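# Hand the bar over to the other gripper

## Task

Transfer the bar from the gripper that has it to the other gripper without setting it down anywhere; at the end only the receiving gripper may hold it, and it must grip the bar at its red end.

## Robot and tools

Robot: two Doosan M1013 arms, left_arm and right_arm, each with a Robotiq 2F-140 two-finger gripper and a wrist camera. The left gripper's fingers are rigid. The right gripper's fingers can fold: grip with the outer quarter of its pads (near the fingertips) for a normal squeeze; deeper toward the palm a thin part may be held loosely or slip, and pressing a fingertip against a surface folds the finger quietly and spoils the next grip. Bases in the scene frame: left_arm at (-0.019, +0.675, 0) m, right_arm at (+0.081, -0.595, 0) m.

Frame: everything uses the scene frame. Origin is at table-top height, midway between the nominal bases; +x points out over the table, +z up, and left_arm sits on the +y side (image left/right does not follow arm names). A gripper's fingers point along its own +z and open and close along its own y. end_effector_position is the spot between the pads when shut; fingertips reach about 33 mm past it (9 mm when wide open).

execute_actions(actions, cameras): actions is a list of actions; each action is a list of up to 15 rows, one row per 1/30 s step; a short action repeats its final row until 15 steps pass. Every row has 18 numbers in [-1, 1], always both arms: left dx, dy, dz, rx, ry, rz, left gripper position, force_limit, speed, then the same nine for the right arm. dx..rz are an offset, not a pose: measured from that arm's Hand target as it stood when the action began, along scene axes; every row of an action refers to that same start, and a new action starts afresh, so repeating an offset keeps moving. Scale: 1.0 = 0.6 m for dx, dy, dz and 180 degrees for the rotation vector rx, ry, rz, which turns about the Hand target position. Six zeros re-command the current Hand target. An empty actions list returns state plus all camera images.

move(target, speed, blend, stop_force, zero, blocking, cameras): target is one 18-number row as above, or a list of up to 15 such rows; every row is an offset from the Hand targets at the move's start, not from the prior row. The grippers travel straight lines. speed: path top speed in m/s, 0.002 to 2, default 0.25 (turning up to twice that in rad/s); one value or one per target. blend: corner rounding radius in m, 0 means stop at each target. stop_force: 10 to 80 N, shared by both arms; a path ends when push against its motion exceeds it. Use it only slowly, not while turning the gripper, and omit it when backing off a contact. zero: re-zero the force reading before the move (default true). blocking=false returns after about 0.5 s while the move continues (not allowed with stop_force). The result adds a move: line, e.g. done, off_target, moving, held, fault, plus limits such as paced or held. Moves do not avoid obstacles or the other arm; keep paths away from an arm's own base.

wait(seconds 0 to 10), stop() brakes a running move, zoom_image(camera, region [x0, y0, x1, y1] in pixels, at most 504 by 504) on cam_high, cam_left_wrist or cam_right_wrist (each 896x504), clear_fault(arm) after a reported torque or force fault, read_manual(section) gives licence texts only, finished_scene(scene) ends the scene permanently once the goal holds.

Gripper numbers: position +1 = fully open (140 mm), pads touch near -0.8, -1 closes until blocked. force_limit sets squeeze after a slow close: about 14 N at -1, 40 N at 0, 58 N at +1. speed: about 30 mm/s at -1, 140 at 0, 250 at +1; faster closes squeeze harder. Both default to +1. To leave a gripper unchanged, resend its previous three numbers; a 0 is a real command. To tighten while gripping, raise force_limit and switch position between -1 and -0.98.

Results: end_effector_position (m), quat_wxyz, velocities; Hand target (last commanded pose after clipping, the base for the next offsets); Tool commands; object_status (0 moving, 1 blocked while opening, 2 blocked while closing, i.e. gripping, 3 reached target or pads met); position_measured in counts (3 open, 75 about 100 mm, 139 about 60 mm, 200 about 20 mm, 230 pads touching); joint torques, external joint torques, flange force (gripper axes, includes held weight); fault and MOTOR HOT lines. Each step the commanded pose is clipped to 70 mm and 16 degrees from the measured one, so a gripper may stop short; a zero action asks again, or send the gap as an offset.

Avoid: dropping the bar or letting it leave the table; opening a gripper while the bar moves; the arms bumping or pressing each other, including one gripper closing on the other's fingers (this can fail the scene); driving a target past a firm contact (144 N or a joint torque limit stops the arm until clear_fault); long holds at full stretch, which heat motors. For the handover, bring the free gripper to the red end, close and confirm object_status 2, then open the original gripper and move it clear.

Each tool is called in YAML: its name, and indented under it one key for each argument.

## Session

execute_actions:
  actions: []

zoom_image:
  camera: "cam_high"
  region: [350, 130, 510, 220]

Scene clock: 0.00 s.
left_arm: end_effector_position=(+0.5395, +0.1292, +0.2426) position_measured=201 object_status=3 end_effector_quat_wxyz=(-0.158, -0.576, +0.799, -0.068) | right_arm: end_effector_position=(+0.7307, -0.5932, +0.3220) position_measured=3 object_status=3 end_effector_quat_wxyz=(+0.000, +1.000, +0.001, +0.000)
Joint positions: left_arm=[-0.696 0.38 1.506 -0.364 1.229 2.907] | right_arm=[-0.053 0.164 1.605 0 1.373 1.518]
Joint velocities: within noise
Joint torques (N m): no reading
External joint torques (N m): no reading
Flange force (N): no reading
Hand target: left_arm +0.5395, +0.1292, +0.2426; -0.158, -0.576, +0.799, -0.068 | right_arm +0.7307, -0.5932, +0.3220; +0.000, +1.000, +0.001, +0.000
Tool commands: left_gripper/position=-0.576471 left_gripper/force_limit=+1.0 left_gripper/speed=+1.0 right_gripper/position=+1.0 right_gripper/force_limit=+1.0 right_gripper/speed=+1.0
camera_calibration:
cam_left_wrist: T_world_to_cam=[[-0.934254, 0.349868, 0.0690109, 0.452129], [0.349266, 0.936788, -0.0209991, -0.29496], [-0.0719955, 0.0044847, -0.997395, 0.423171], [0, 0, 0, 1]] pos_world=[0.555889, 0.116232, 0.384673]

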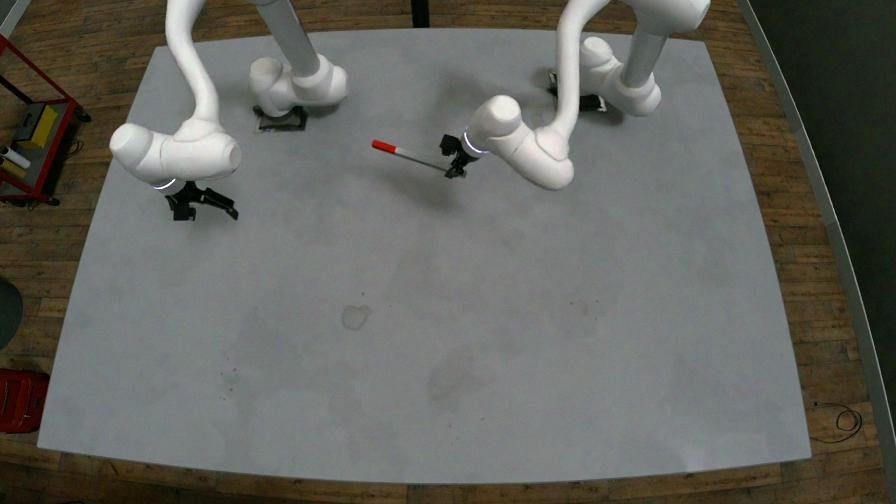

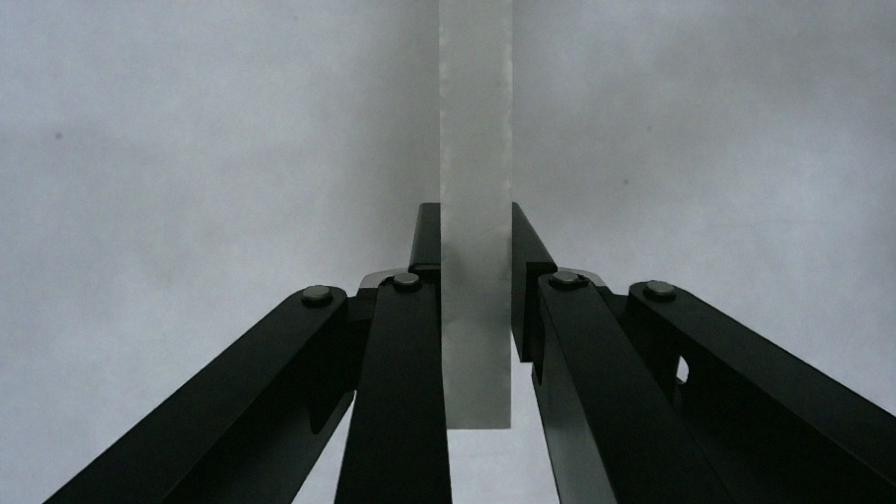

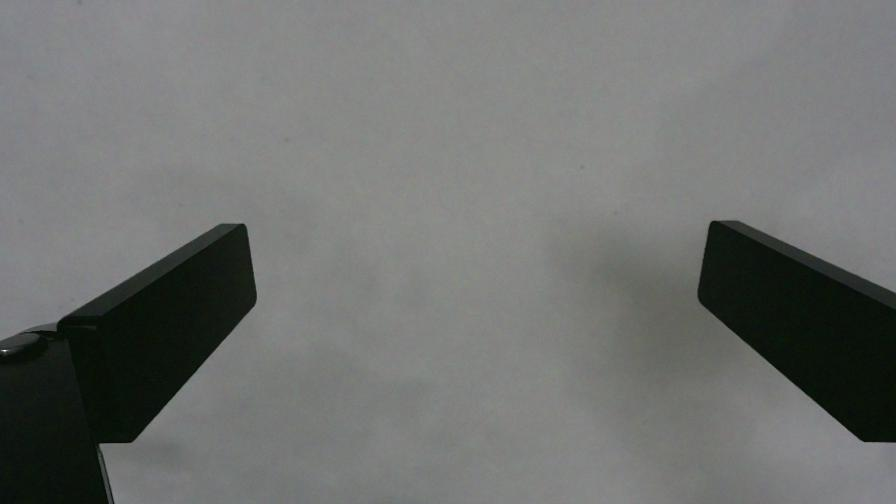

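Scaled by 3.150.

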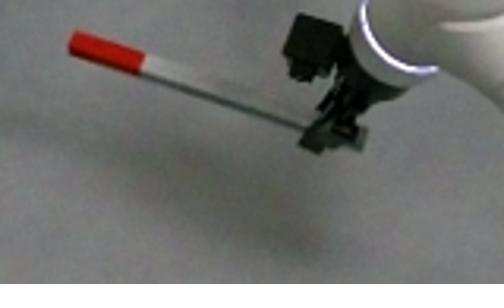

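move:
  target: [0,0,0,0,0,0,-0.576471,1.0,1.0,-0.42667,0.86267,0.055,-0.00573,0.05023,0.39075,-0.09,1.0,0.0]
  speed: 0.5
  cameras: ["cam_high", "cam_right_wrist"]

zoom_image:
  camera: "cam_high"
  region: [340, 90, 500, 200]

Scene clock: 92.07 s.
left_arm: end_effector_position=(+0.5395, +0.1292, +0.2426) position_measured=201 object_status=3 end_effector_quat_wxyz=(-0.158, -0.576, +0.799, -0.068) | right_arm: end_effector_position=(+0.4747, -0.0757, +0.3550) position_measured=140 object_status=3 end_effector_quat_wxyz=(+0.008, +0.814, +0.576, -0.074)
Joint positions: left_arm=[-0.696 0.38 1.506 -0.364 1.229 2.907] | right_arm=[0.856 0.236 1.463 0.019 1.59 1.196]
Joint torques (N m): left_arm=[0.35 -76.2 -39.95 2.74 -0.32 -0.22] | right_arm=[-0.86 -63.73 -40.98 4.61 0.34 0.06]
External joint torques (N m): left_arm=[-0.3 -3.53 -0.46 0.23 0.29 0.23] | right_arm=[0.35 -2.72 -1.01 -0.22 0.03 -0.06]
Flange force (N): left_arm=[-0.4 4.3 -2.6] | right_arm=[-2.3 -1.2 -1.8]
Hand target: left_arm +0.5395, +0.1292, +0.2426; -0.158, -0.576, +0.799, -0.068 | right_arm +0.4747, -0.0756, +0.3550; +0.008, +0.814, +0.576, -0.074
Off the commanded pose: left_arm 0.000 m, 0 deg | right_arm 0.000 m, 0 deg.
move: done
camera_calibration:
cam_right_wrist: T_world_to_cam=[[0.936511, -0.342475, -0.0752182, -0.430503], [-0.279793, -0.859191, 0.428377, -0.0729097], [-0.211335, -0.380135, -0.900464, 0.533215], [0, 0, 0, 1]] pos_world=[0.495458, -0.00738614, 0.478992]
Images, in order (width x height): cam_high 896x504, cam_right_wrist 896x504.

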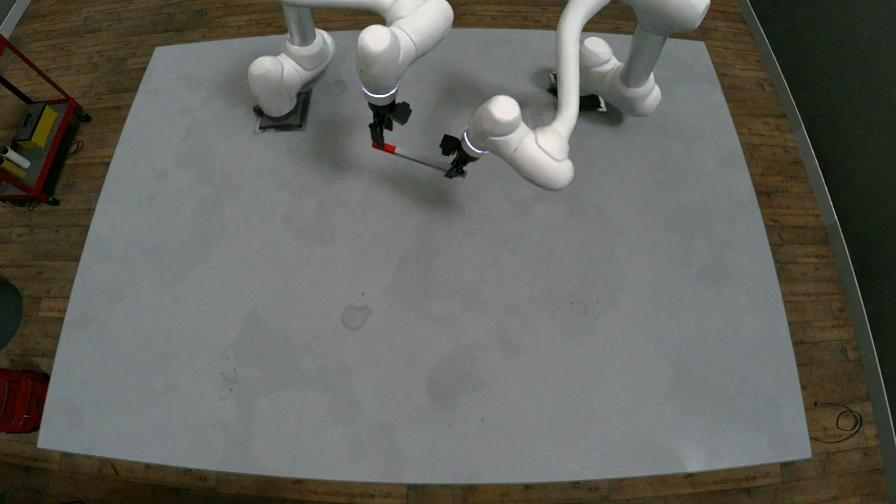

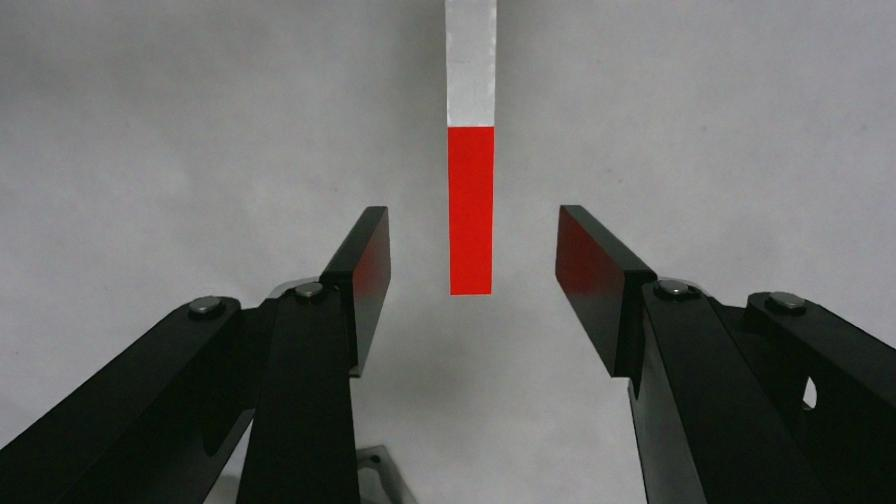

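Scaled by 3.150.

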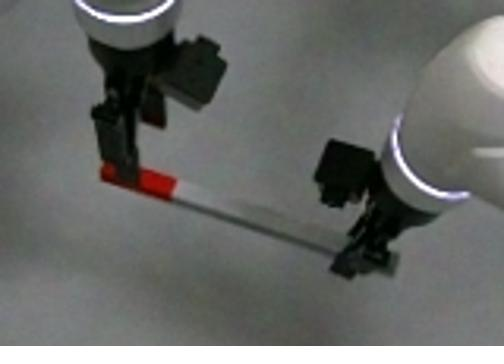

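move:
  target: [0,0,0,0,0,0,-0.576471,1.0,1.0,-0.00533,-0.00143,-0.10038,0.0004,0.0004,0.0040,-0.09,1.0,0.0]
  speed: 0.15
  cameras: ["cam_high", "cam_right_wrist"]

zoom_image:
  camera: "cam_high"
  region: [355, 110, 435, 165]

zoom_image:
  camera: "cam_right_wrist"
  region: [340, 120, 600, 400]

Scene clock: 168.40 s.
left_arm: end_effector_position=(+0.5395, +0.1292, +0.2426) position_measured=201 object_status=3 end_effector_quat_wxyz=(-0.158, -0.576, +0.799, -0.068) | right_arm: end_effector_position=(+0.4715, -0.0765, +0.2948) position_measured=140 object_status=3 end_effector_quat_wxyz=(+0.008, +0.810, +0.581, -0.074)
Joint positions: left_arm=[-0.696 0.38 1.506 -0.364 1.229 2.907] | right_arm=[0.859 0.249 1.556 0.02 1.484 1.184]
Joint torques (N m): left_arm=[0.24 -76.57 -40.33 2.84 -0.33 -0.25] | right_arm=[-0.98 -64.81 -40.08 4.46 0.31 0.13]
External joint torques (N m): left_arm=[-0.27 -3.25 -0.17 0.14 0.3 0.25] | right_arm=[1.01 -2.6 -1.29 -0.1 0.05 -0.13]
Flange force (N): left_arm=[-0.7 4.4 -2.2] | right_arm=[-1.3 -1.8 -2.5]
Hand target: left_arm +0.5395, +0.1292, +0.2426; -0.158, -0.576, +0.799, -0.068 | right_arm +0.4715, -0.0765, +0.2948; +0.008, +0.810, +0.581, -0.074
Off the commanded pose: left_arm 0.000 m, 0 deg | right_arm 0.000 m, 0 deg.
move: done
camera_calibration:
cam_right_wrist: T_world_to_cam=[[0.940668, -0.330543, -0.0767184, -0.432875], [-0.268429, -0.863164, 0.427661, -0.0540962], [-0.207581, -0.381694, -0.900678, 0.476169], [0, 0, 0, 1]] pos_world=[0.491514, -0.00802688, 0.4188]
Images, in order (width x height): cam_high 896x504, cam_right_wrist 896x504.

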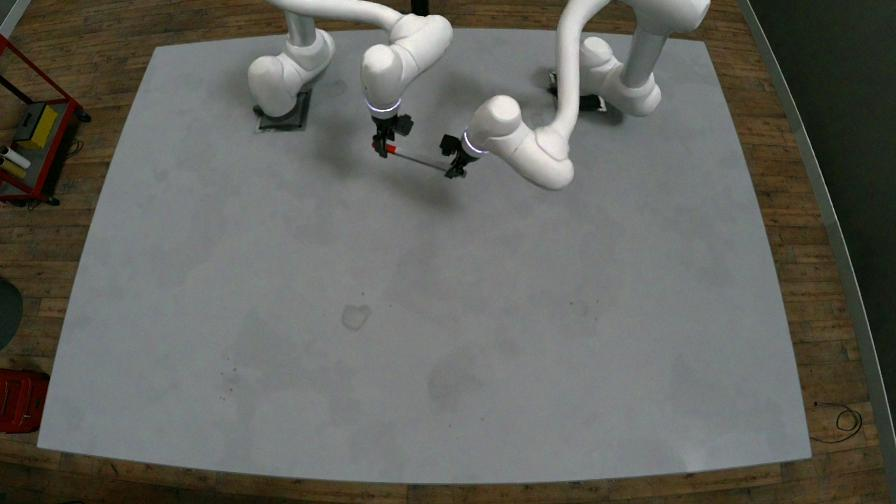

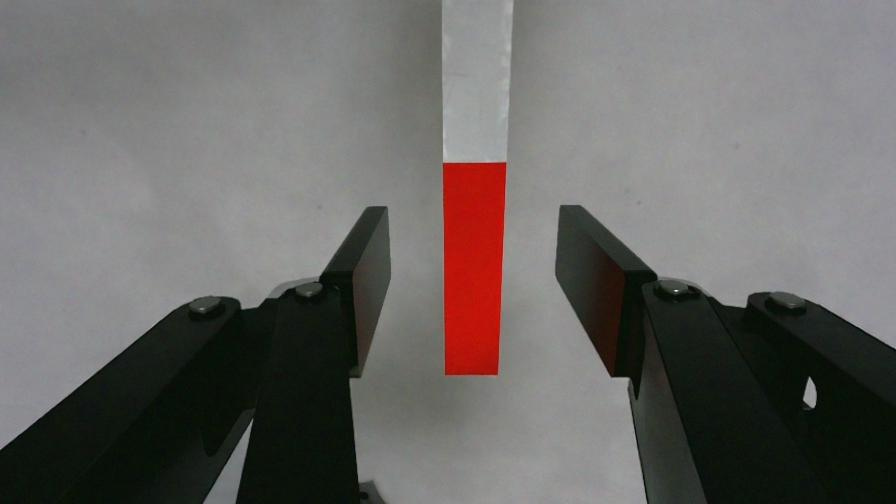

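Scaled by 6.300.

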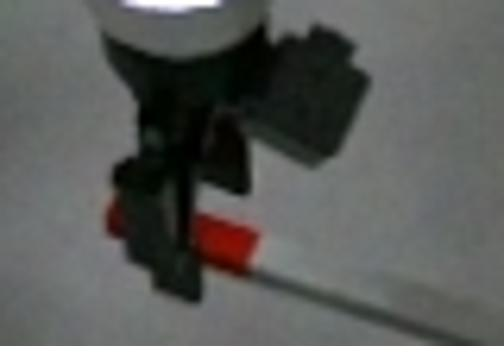

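Scaled by 1.800.

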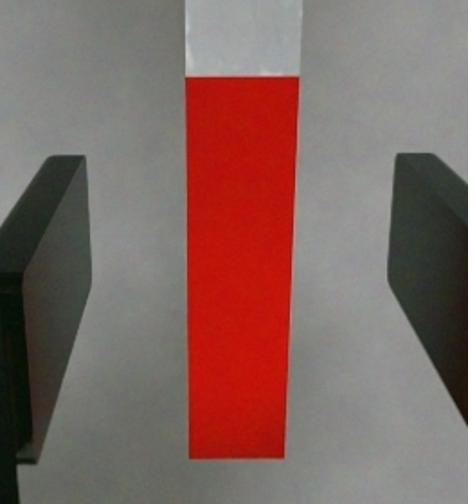

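move:
  target:
    - [0,0,0,0,0,0,-0.576471,1.0,1.0,-0.00093,-0.00083,-0.00824,0,0,0,-0.09,1.0,0.0]
    - [0,0,0,0,0,0,-0.576471,1.0,1.0,-0.00093,-0.00083,-0.00824,0,0,0,-1.0,1.0,-0.3]
  speed: 0.1
  cameras: ["cam_high", "cam_right_wrist"]

wait:
  seconds: 0.5

Scene clock: 222.27 s.
left_arm: end_effector_position=(+0.5395, +0.1292, +0.2426) position_measured=201 object_status=3 end_effector_quat_wxyz=(-0.158, -0.576, +0.799, -0.068) | right_arm: end_effector_position=(+0.4710, -0.0770, +0.2898) position_measured=204 object_status=0 end_effector_quat_wxyz=(+0.008, +0.810, +0.581, -0.074)
Joint positions: left_arm=[-0.696 0.38 1.506 -0.364 1.229 2.907] | right_arm=[0.859 0.25 1.564 0.02 1.476 1.184]
Joint torques (N m): left_arm=[-0.39 -76.88 -40.62 2.59 -0.06 0.12] | right_arm=[-1.06 -64.4 -39.44 4.2 0.19 -0.01]
External joint torques (N m): left_arm=[0.38 -3.06 -0.08 0.39 0.02 -0.11] | right_arm=[0.83 -2.87 -1.7 0.12 0.18 0.01]
Flange force (N): left_arm=[-1.1 4.3 -2.0] | right_arm=[-1.0 -1.7 -3.5]
Hand target: left_arm +0.5395, +0.1292, +0.2426; -0.158, -0.576, +0.799, -0.068 | right_arm +0.4710, -0.0770, +0.2898; +0.008, +0.810, +0.581, -0.074
Off the commanded pose: left_arm 0.000 m, 0 deg | right_arm 0.000 m, 0 deg.
move: done
camera_calibration:
cam_right_wrist: T_world_to_cam=[[0.940676, -0.330514, -0.0767332, -0.432857], [-0.268398, -0.863175, 0.427659, -0.052565], [-0.207581, -0.381693, -0.900678, 0.471351], [0, 0, 0, 1]] pos_world=[0.490914, -0.00852697, 0.4138]
Images, in order (width x height): cam_high 896x504, cam_right_wrist 896x504.

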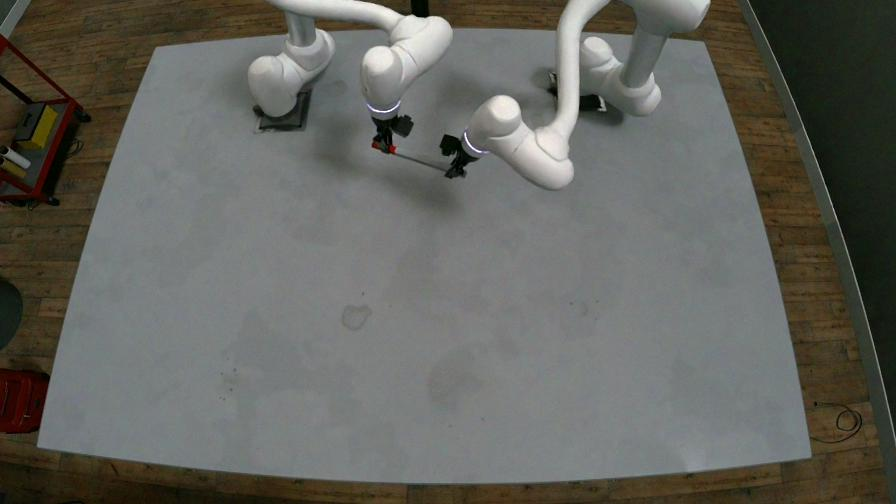

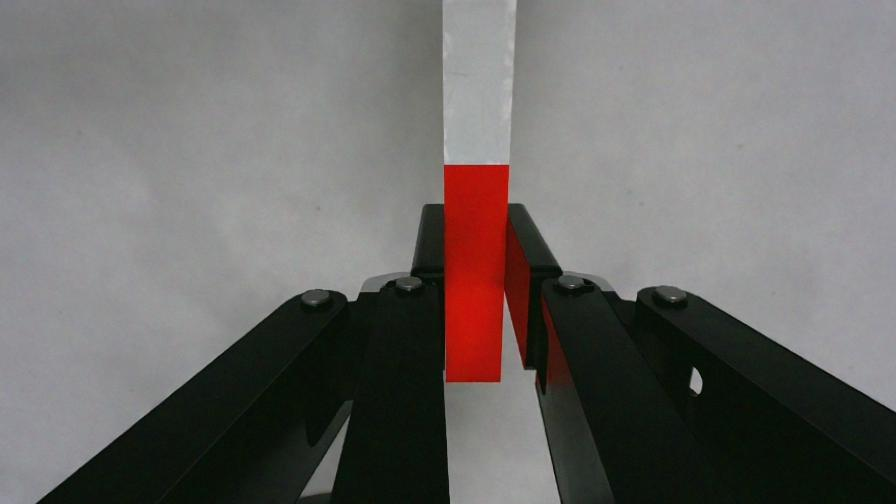

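Scene clock: 222.77 s.
left_arm: end_effector_position=(+0.5395, +0.1292, +0.2426) position_measured=201 object_status=3 end_effector_quat_wxyz=(-0.158, -0.576, +0.799, -0.068) | right_arm: end_effector_position=(+0.4710, -0.0770, +0.2898) position_measured=204 object_status=2 end_effector_quat_wxyz=(+0.008, +0.810, +0.581, -0.074)
Joint positions: left_arm=[-0.696 0.38 1.506 -0.364 1.229 2.907] | right_arm=[0.859 0.25 1.564 0.02 1.476 1.184]
Joint torques (N m): left_arm=[-1 -76.74 -40.44 2.54 -0.13 0.16] | right_arm=[-1.16 -64.14 -39.64 4.25 0.24 -0.09]
External joint torques (N m): left_arm=[1.02 -2.91 0.05 0.43 0.1 -0.16] | right_arm=[1.17 -2.87 -1.39 0.07 0.13 0.08]
Flange force (N): left_arm=[-1.8 4.0 -2.2] | right_arm=[-1.3 -2.4 -2.9]
Hand target: left_arm +0.5395, +0.1292, +0.2426; -0.158, -0.576, +0.799, -0.068 | right_arm +0.4710, -0.0770, +0.2898; +0.008, +0.810, +0.581, -0.074
Tool commands: left_gripper/position=-0.576471 left_gripper/force_limit=+1.0 left_gripper/speed=+1.0 right_gripper/position=-1.0 right_gripper/force_limit=+1.0 right_gripper/speed=-0.3
Off the commanded pose: left_arm 0.000 m, 0 deg | right_arm 0.000 m, 0 deg.
wait: 0.50 s; at rest by 0.17 s

move:
  target:
    - [0,0,0,0,0,0,-0.09,1.0,-0.5,0,0,0,0,0,0,-1.0,1.0,-0.3]
    - [0.0348,0.0582,0.188,0,0,0,-0.09,1.0,-0.5,0,0,0,0,0,0,-1.0,1.0,-0.3]
  speed: 0.25
  cameras: ["cam_high", "cam_right_wrist"]

Scene clock: 230.23 s.
left_arm: end_effector_position=(+0.5603, +0.1641, +0.3554) position_measured=140 object_status=3 end_effector_quat_wxyz=(-0.158, -0.576, +0.799, -0.068) | right_arm: end_effector_position=(+0.4710, -0.0770, +0.2898) position_measured=204 object_status=2 end_effector_quat_wxyz=(+0.008, +0.810, +0.581, -0.074)
Joint positions: left_arm=[-0.643 0.335 1.36 -0.348 1.425 2.89] | right_arm=[0.859 0.25 1.564 0.02 1.476 1.184]
Joint torques (N m): left_arm=[-0.53 -73.1 -41.46 3.19 -0.4 -0.26] | right_arm=[-0.86 -65.22 -40.3 4.5 0.3 0.09]
External joint torques (N m): left_arm=[0.6 -4.15 -0.88 -0.08 0.35 0.26] | right_arm=[0.82 -2.05 -0.88 -0.17 0.07 -0.09]
Flange force (N): left_arm=[-1.5 4.4 -2.9] | right_arm=[-1.2 -1.6 -1.8]
Hand target: left_arm +0.5603, +0.1641, +0.3554; -0.158, -0.576, +0.799, -0.068 | right_arm +0.4710, -0.0770, +0.2898; +0.008, +0.810, +0.581, -0.074
Off the commanded pose: left_arm 0.000 m, 0 deg | right_arm 0.000 m, 0 deg.
move: done
camera_calibration:
cam_right_wrist: T_world_to_cam=[[0.940668, -0.330543, -0.0767184, -0.432859], [-0.268429, -0.863164, 0.427661, -0.0525506], [-0.207581, -0.381694, -0.900678, 0.47135], [0, 0, 0, 1]] pos_world=[0.490914, -0.00852688, 0.4138]
Images, in order (width x height): cam_high 896x504, cam_right_wrist 896x504.

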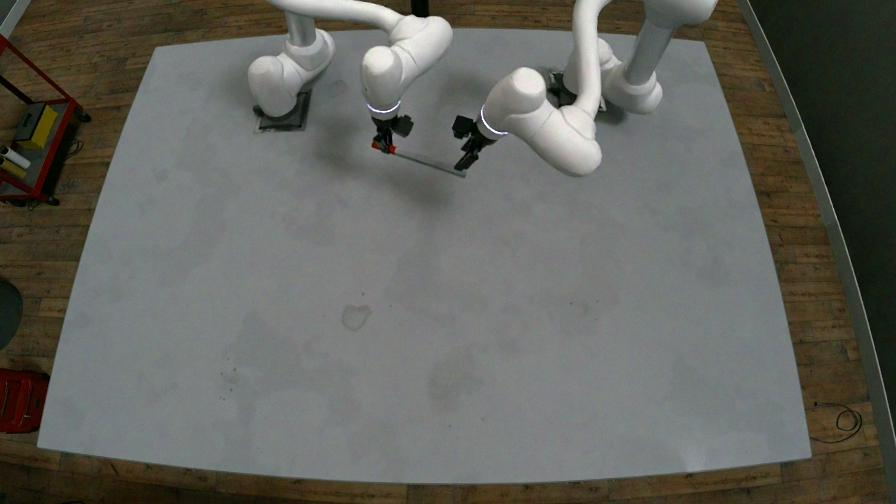

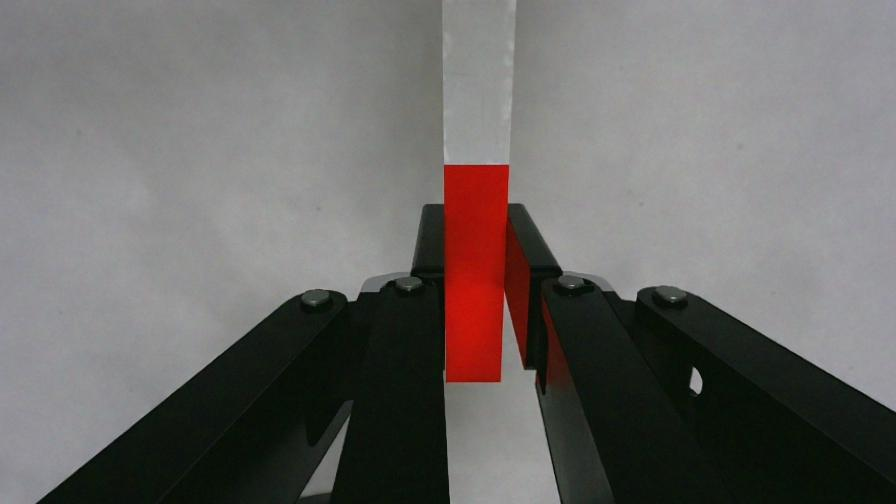

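finished_scene:
  scene: 2

The scene is finished: the task was done.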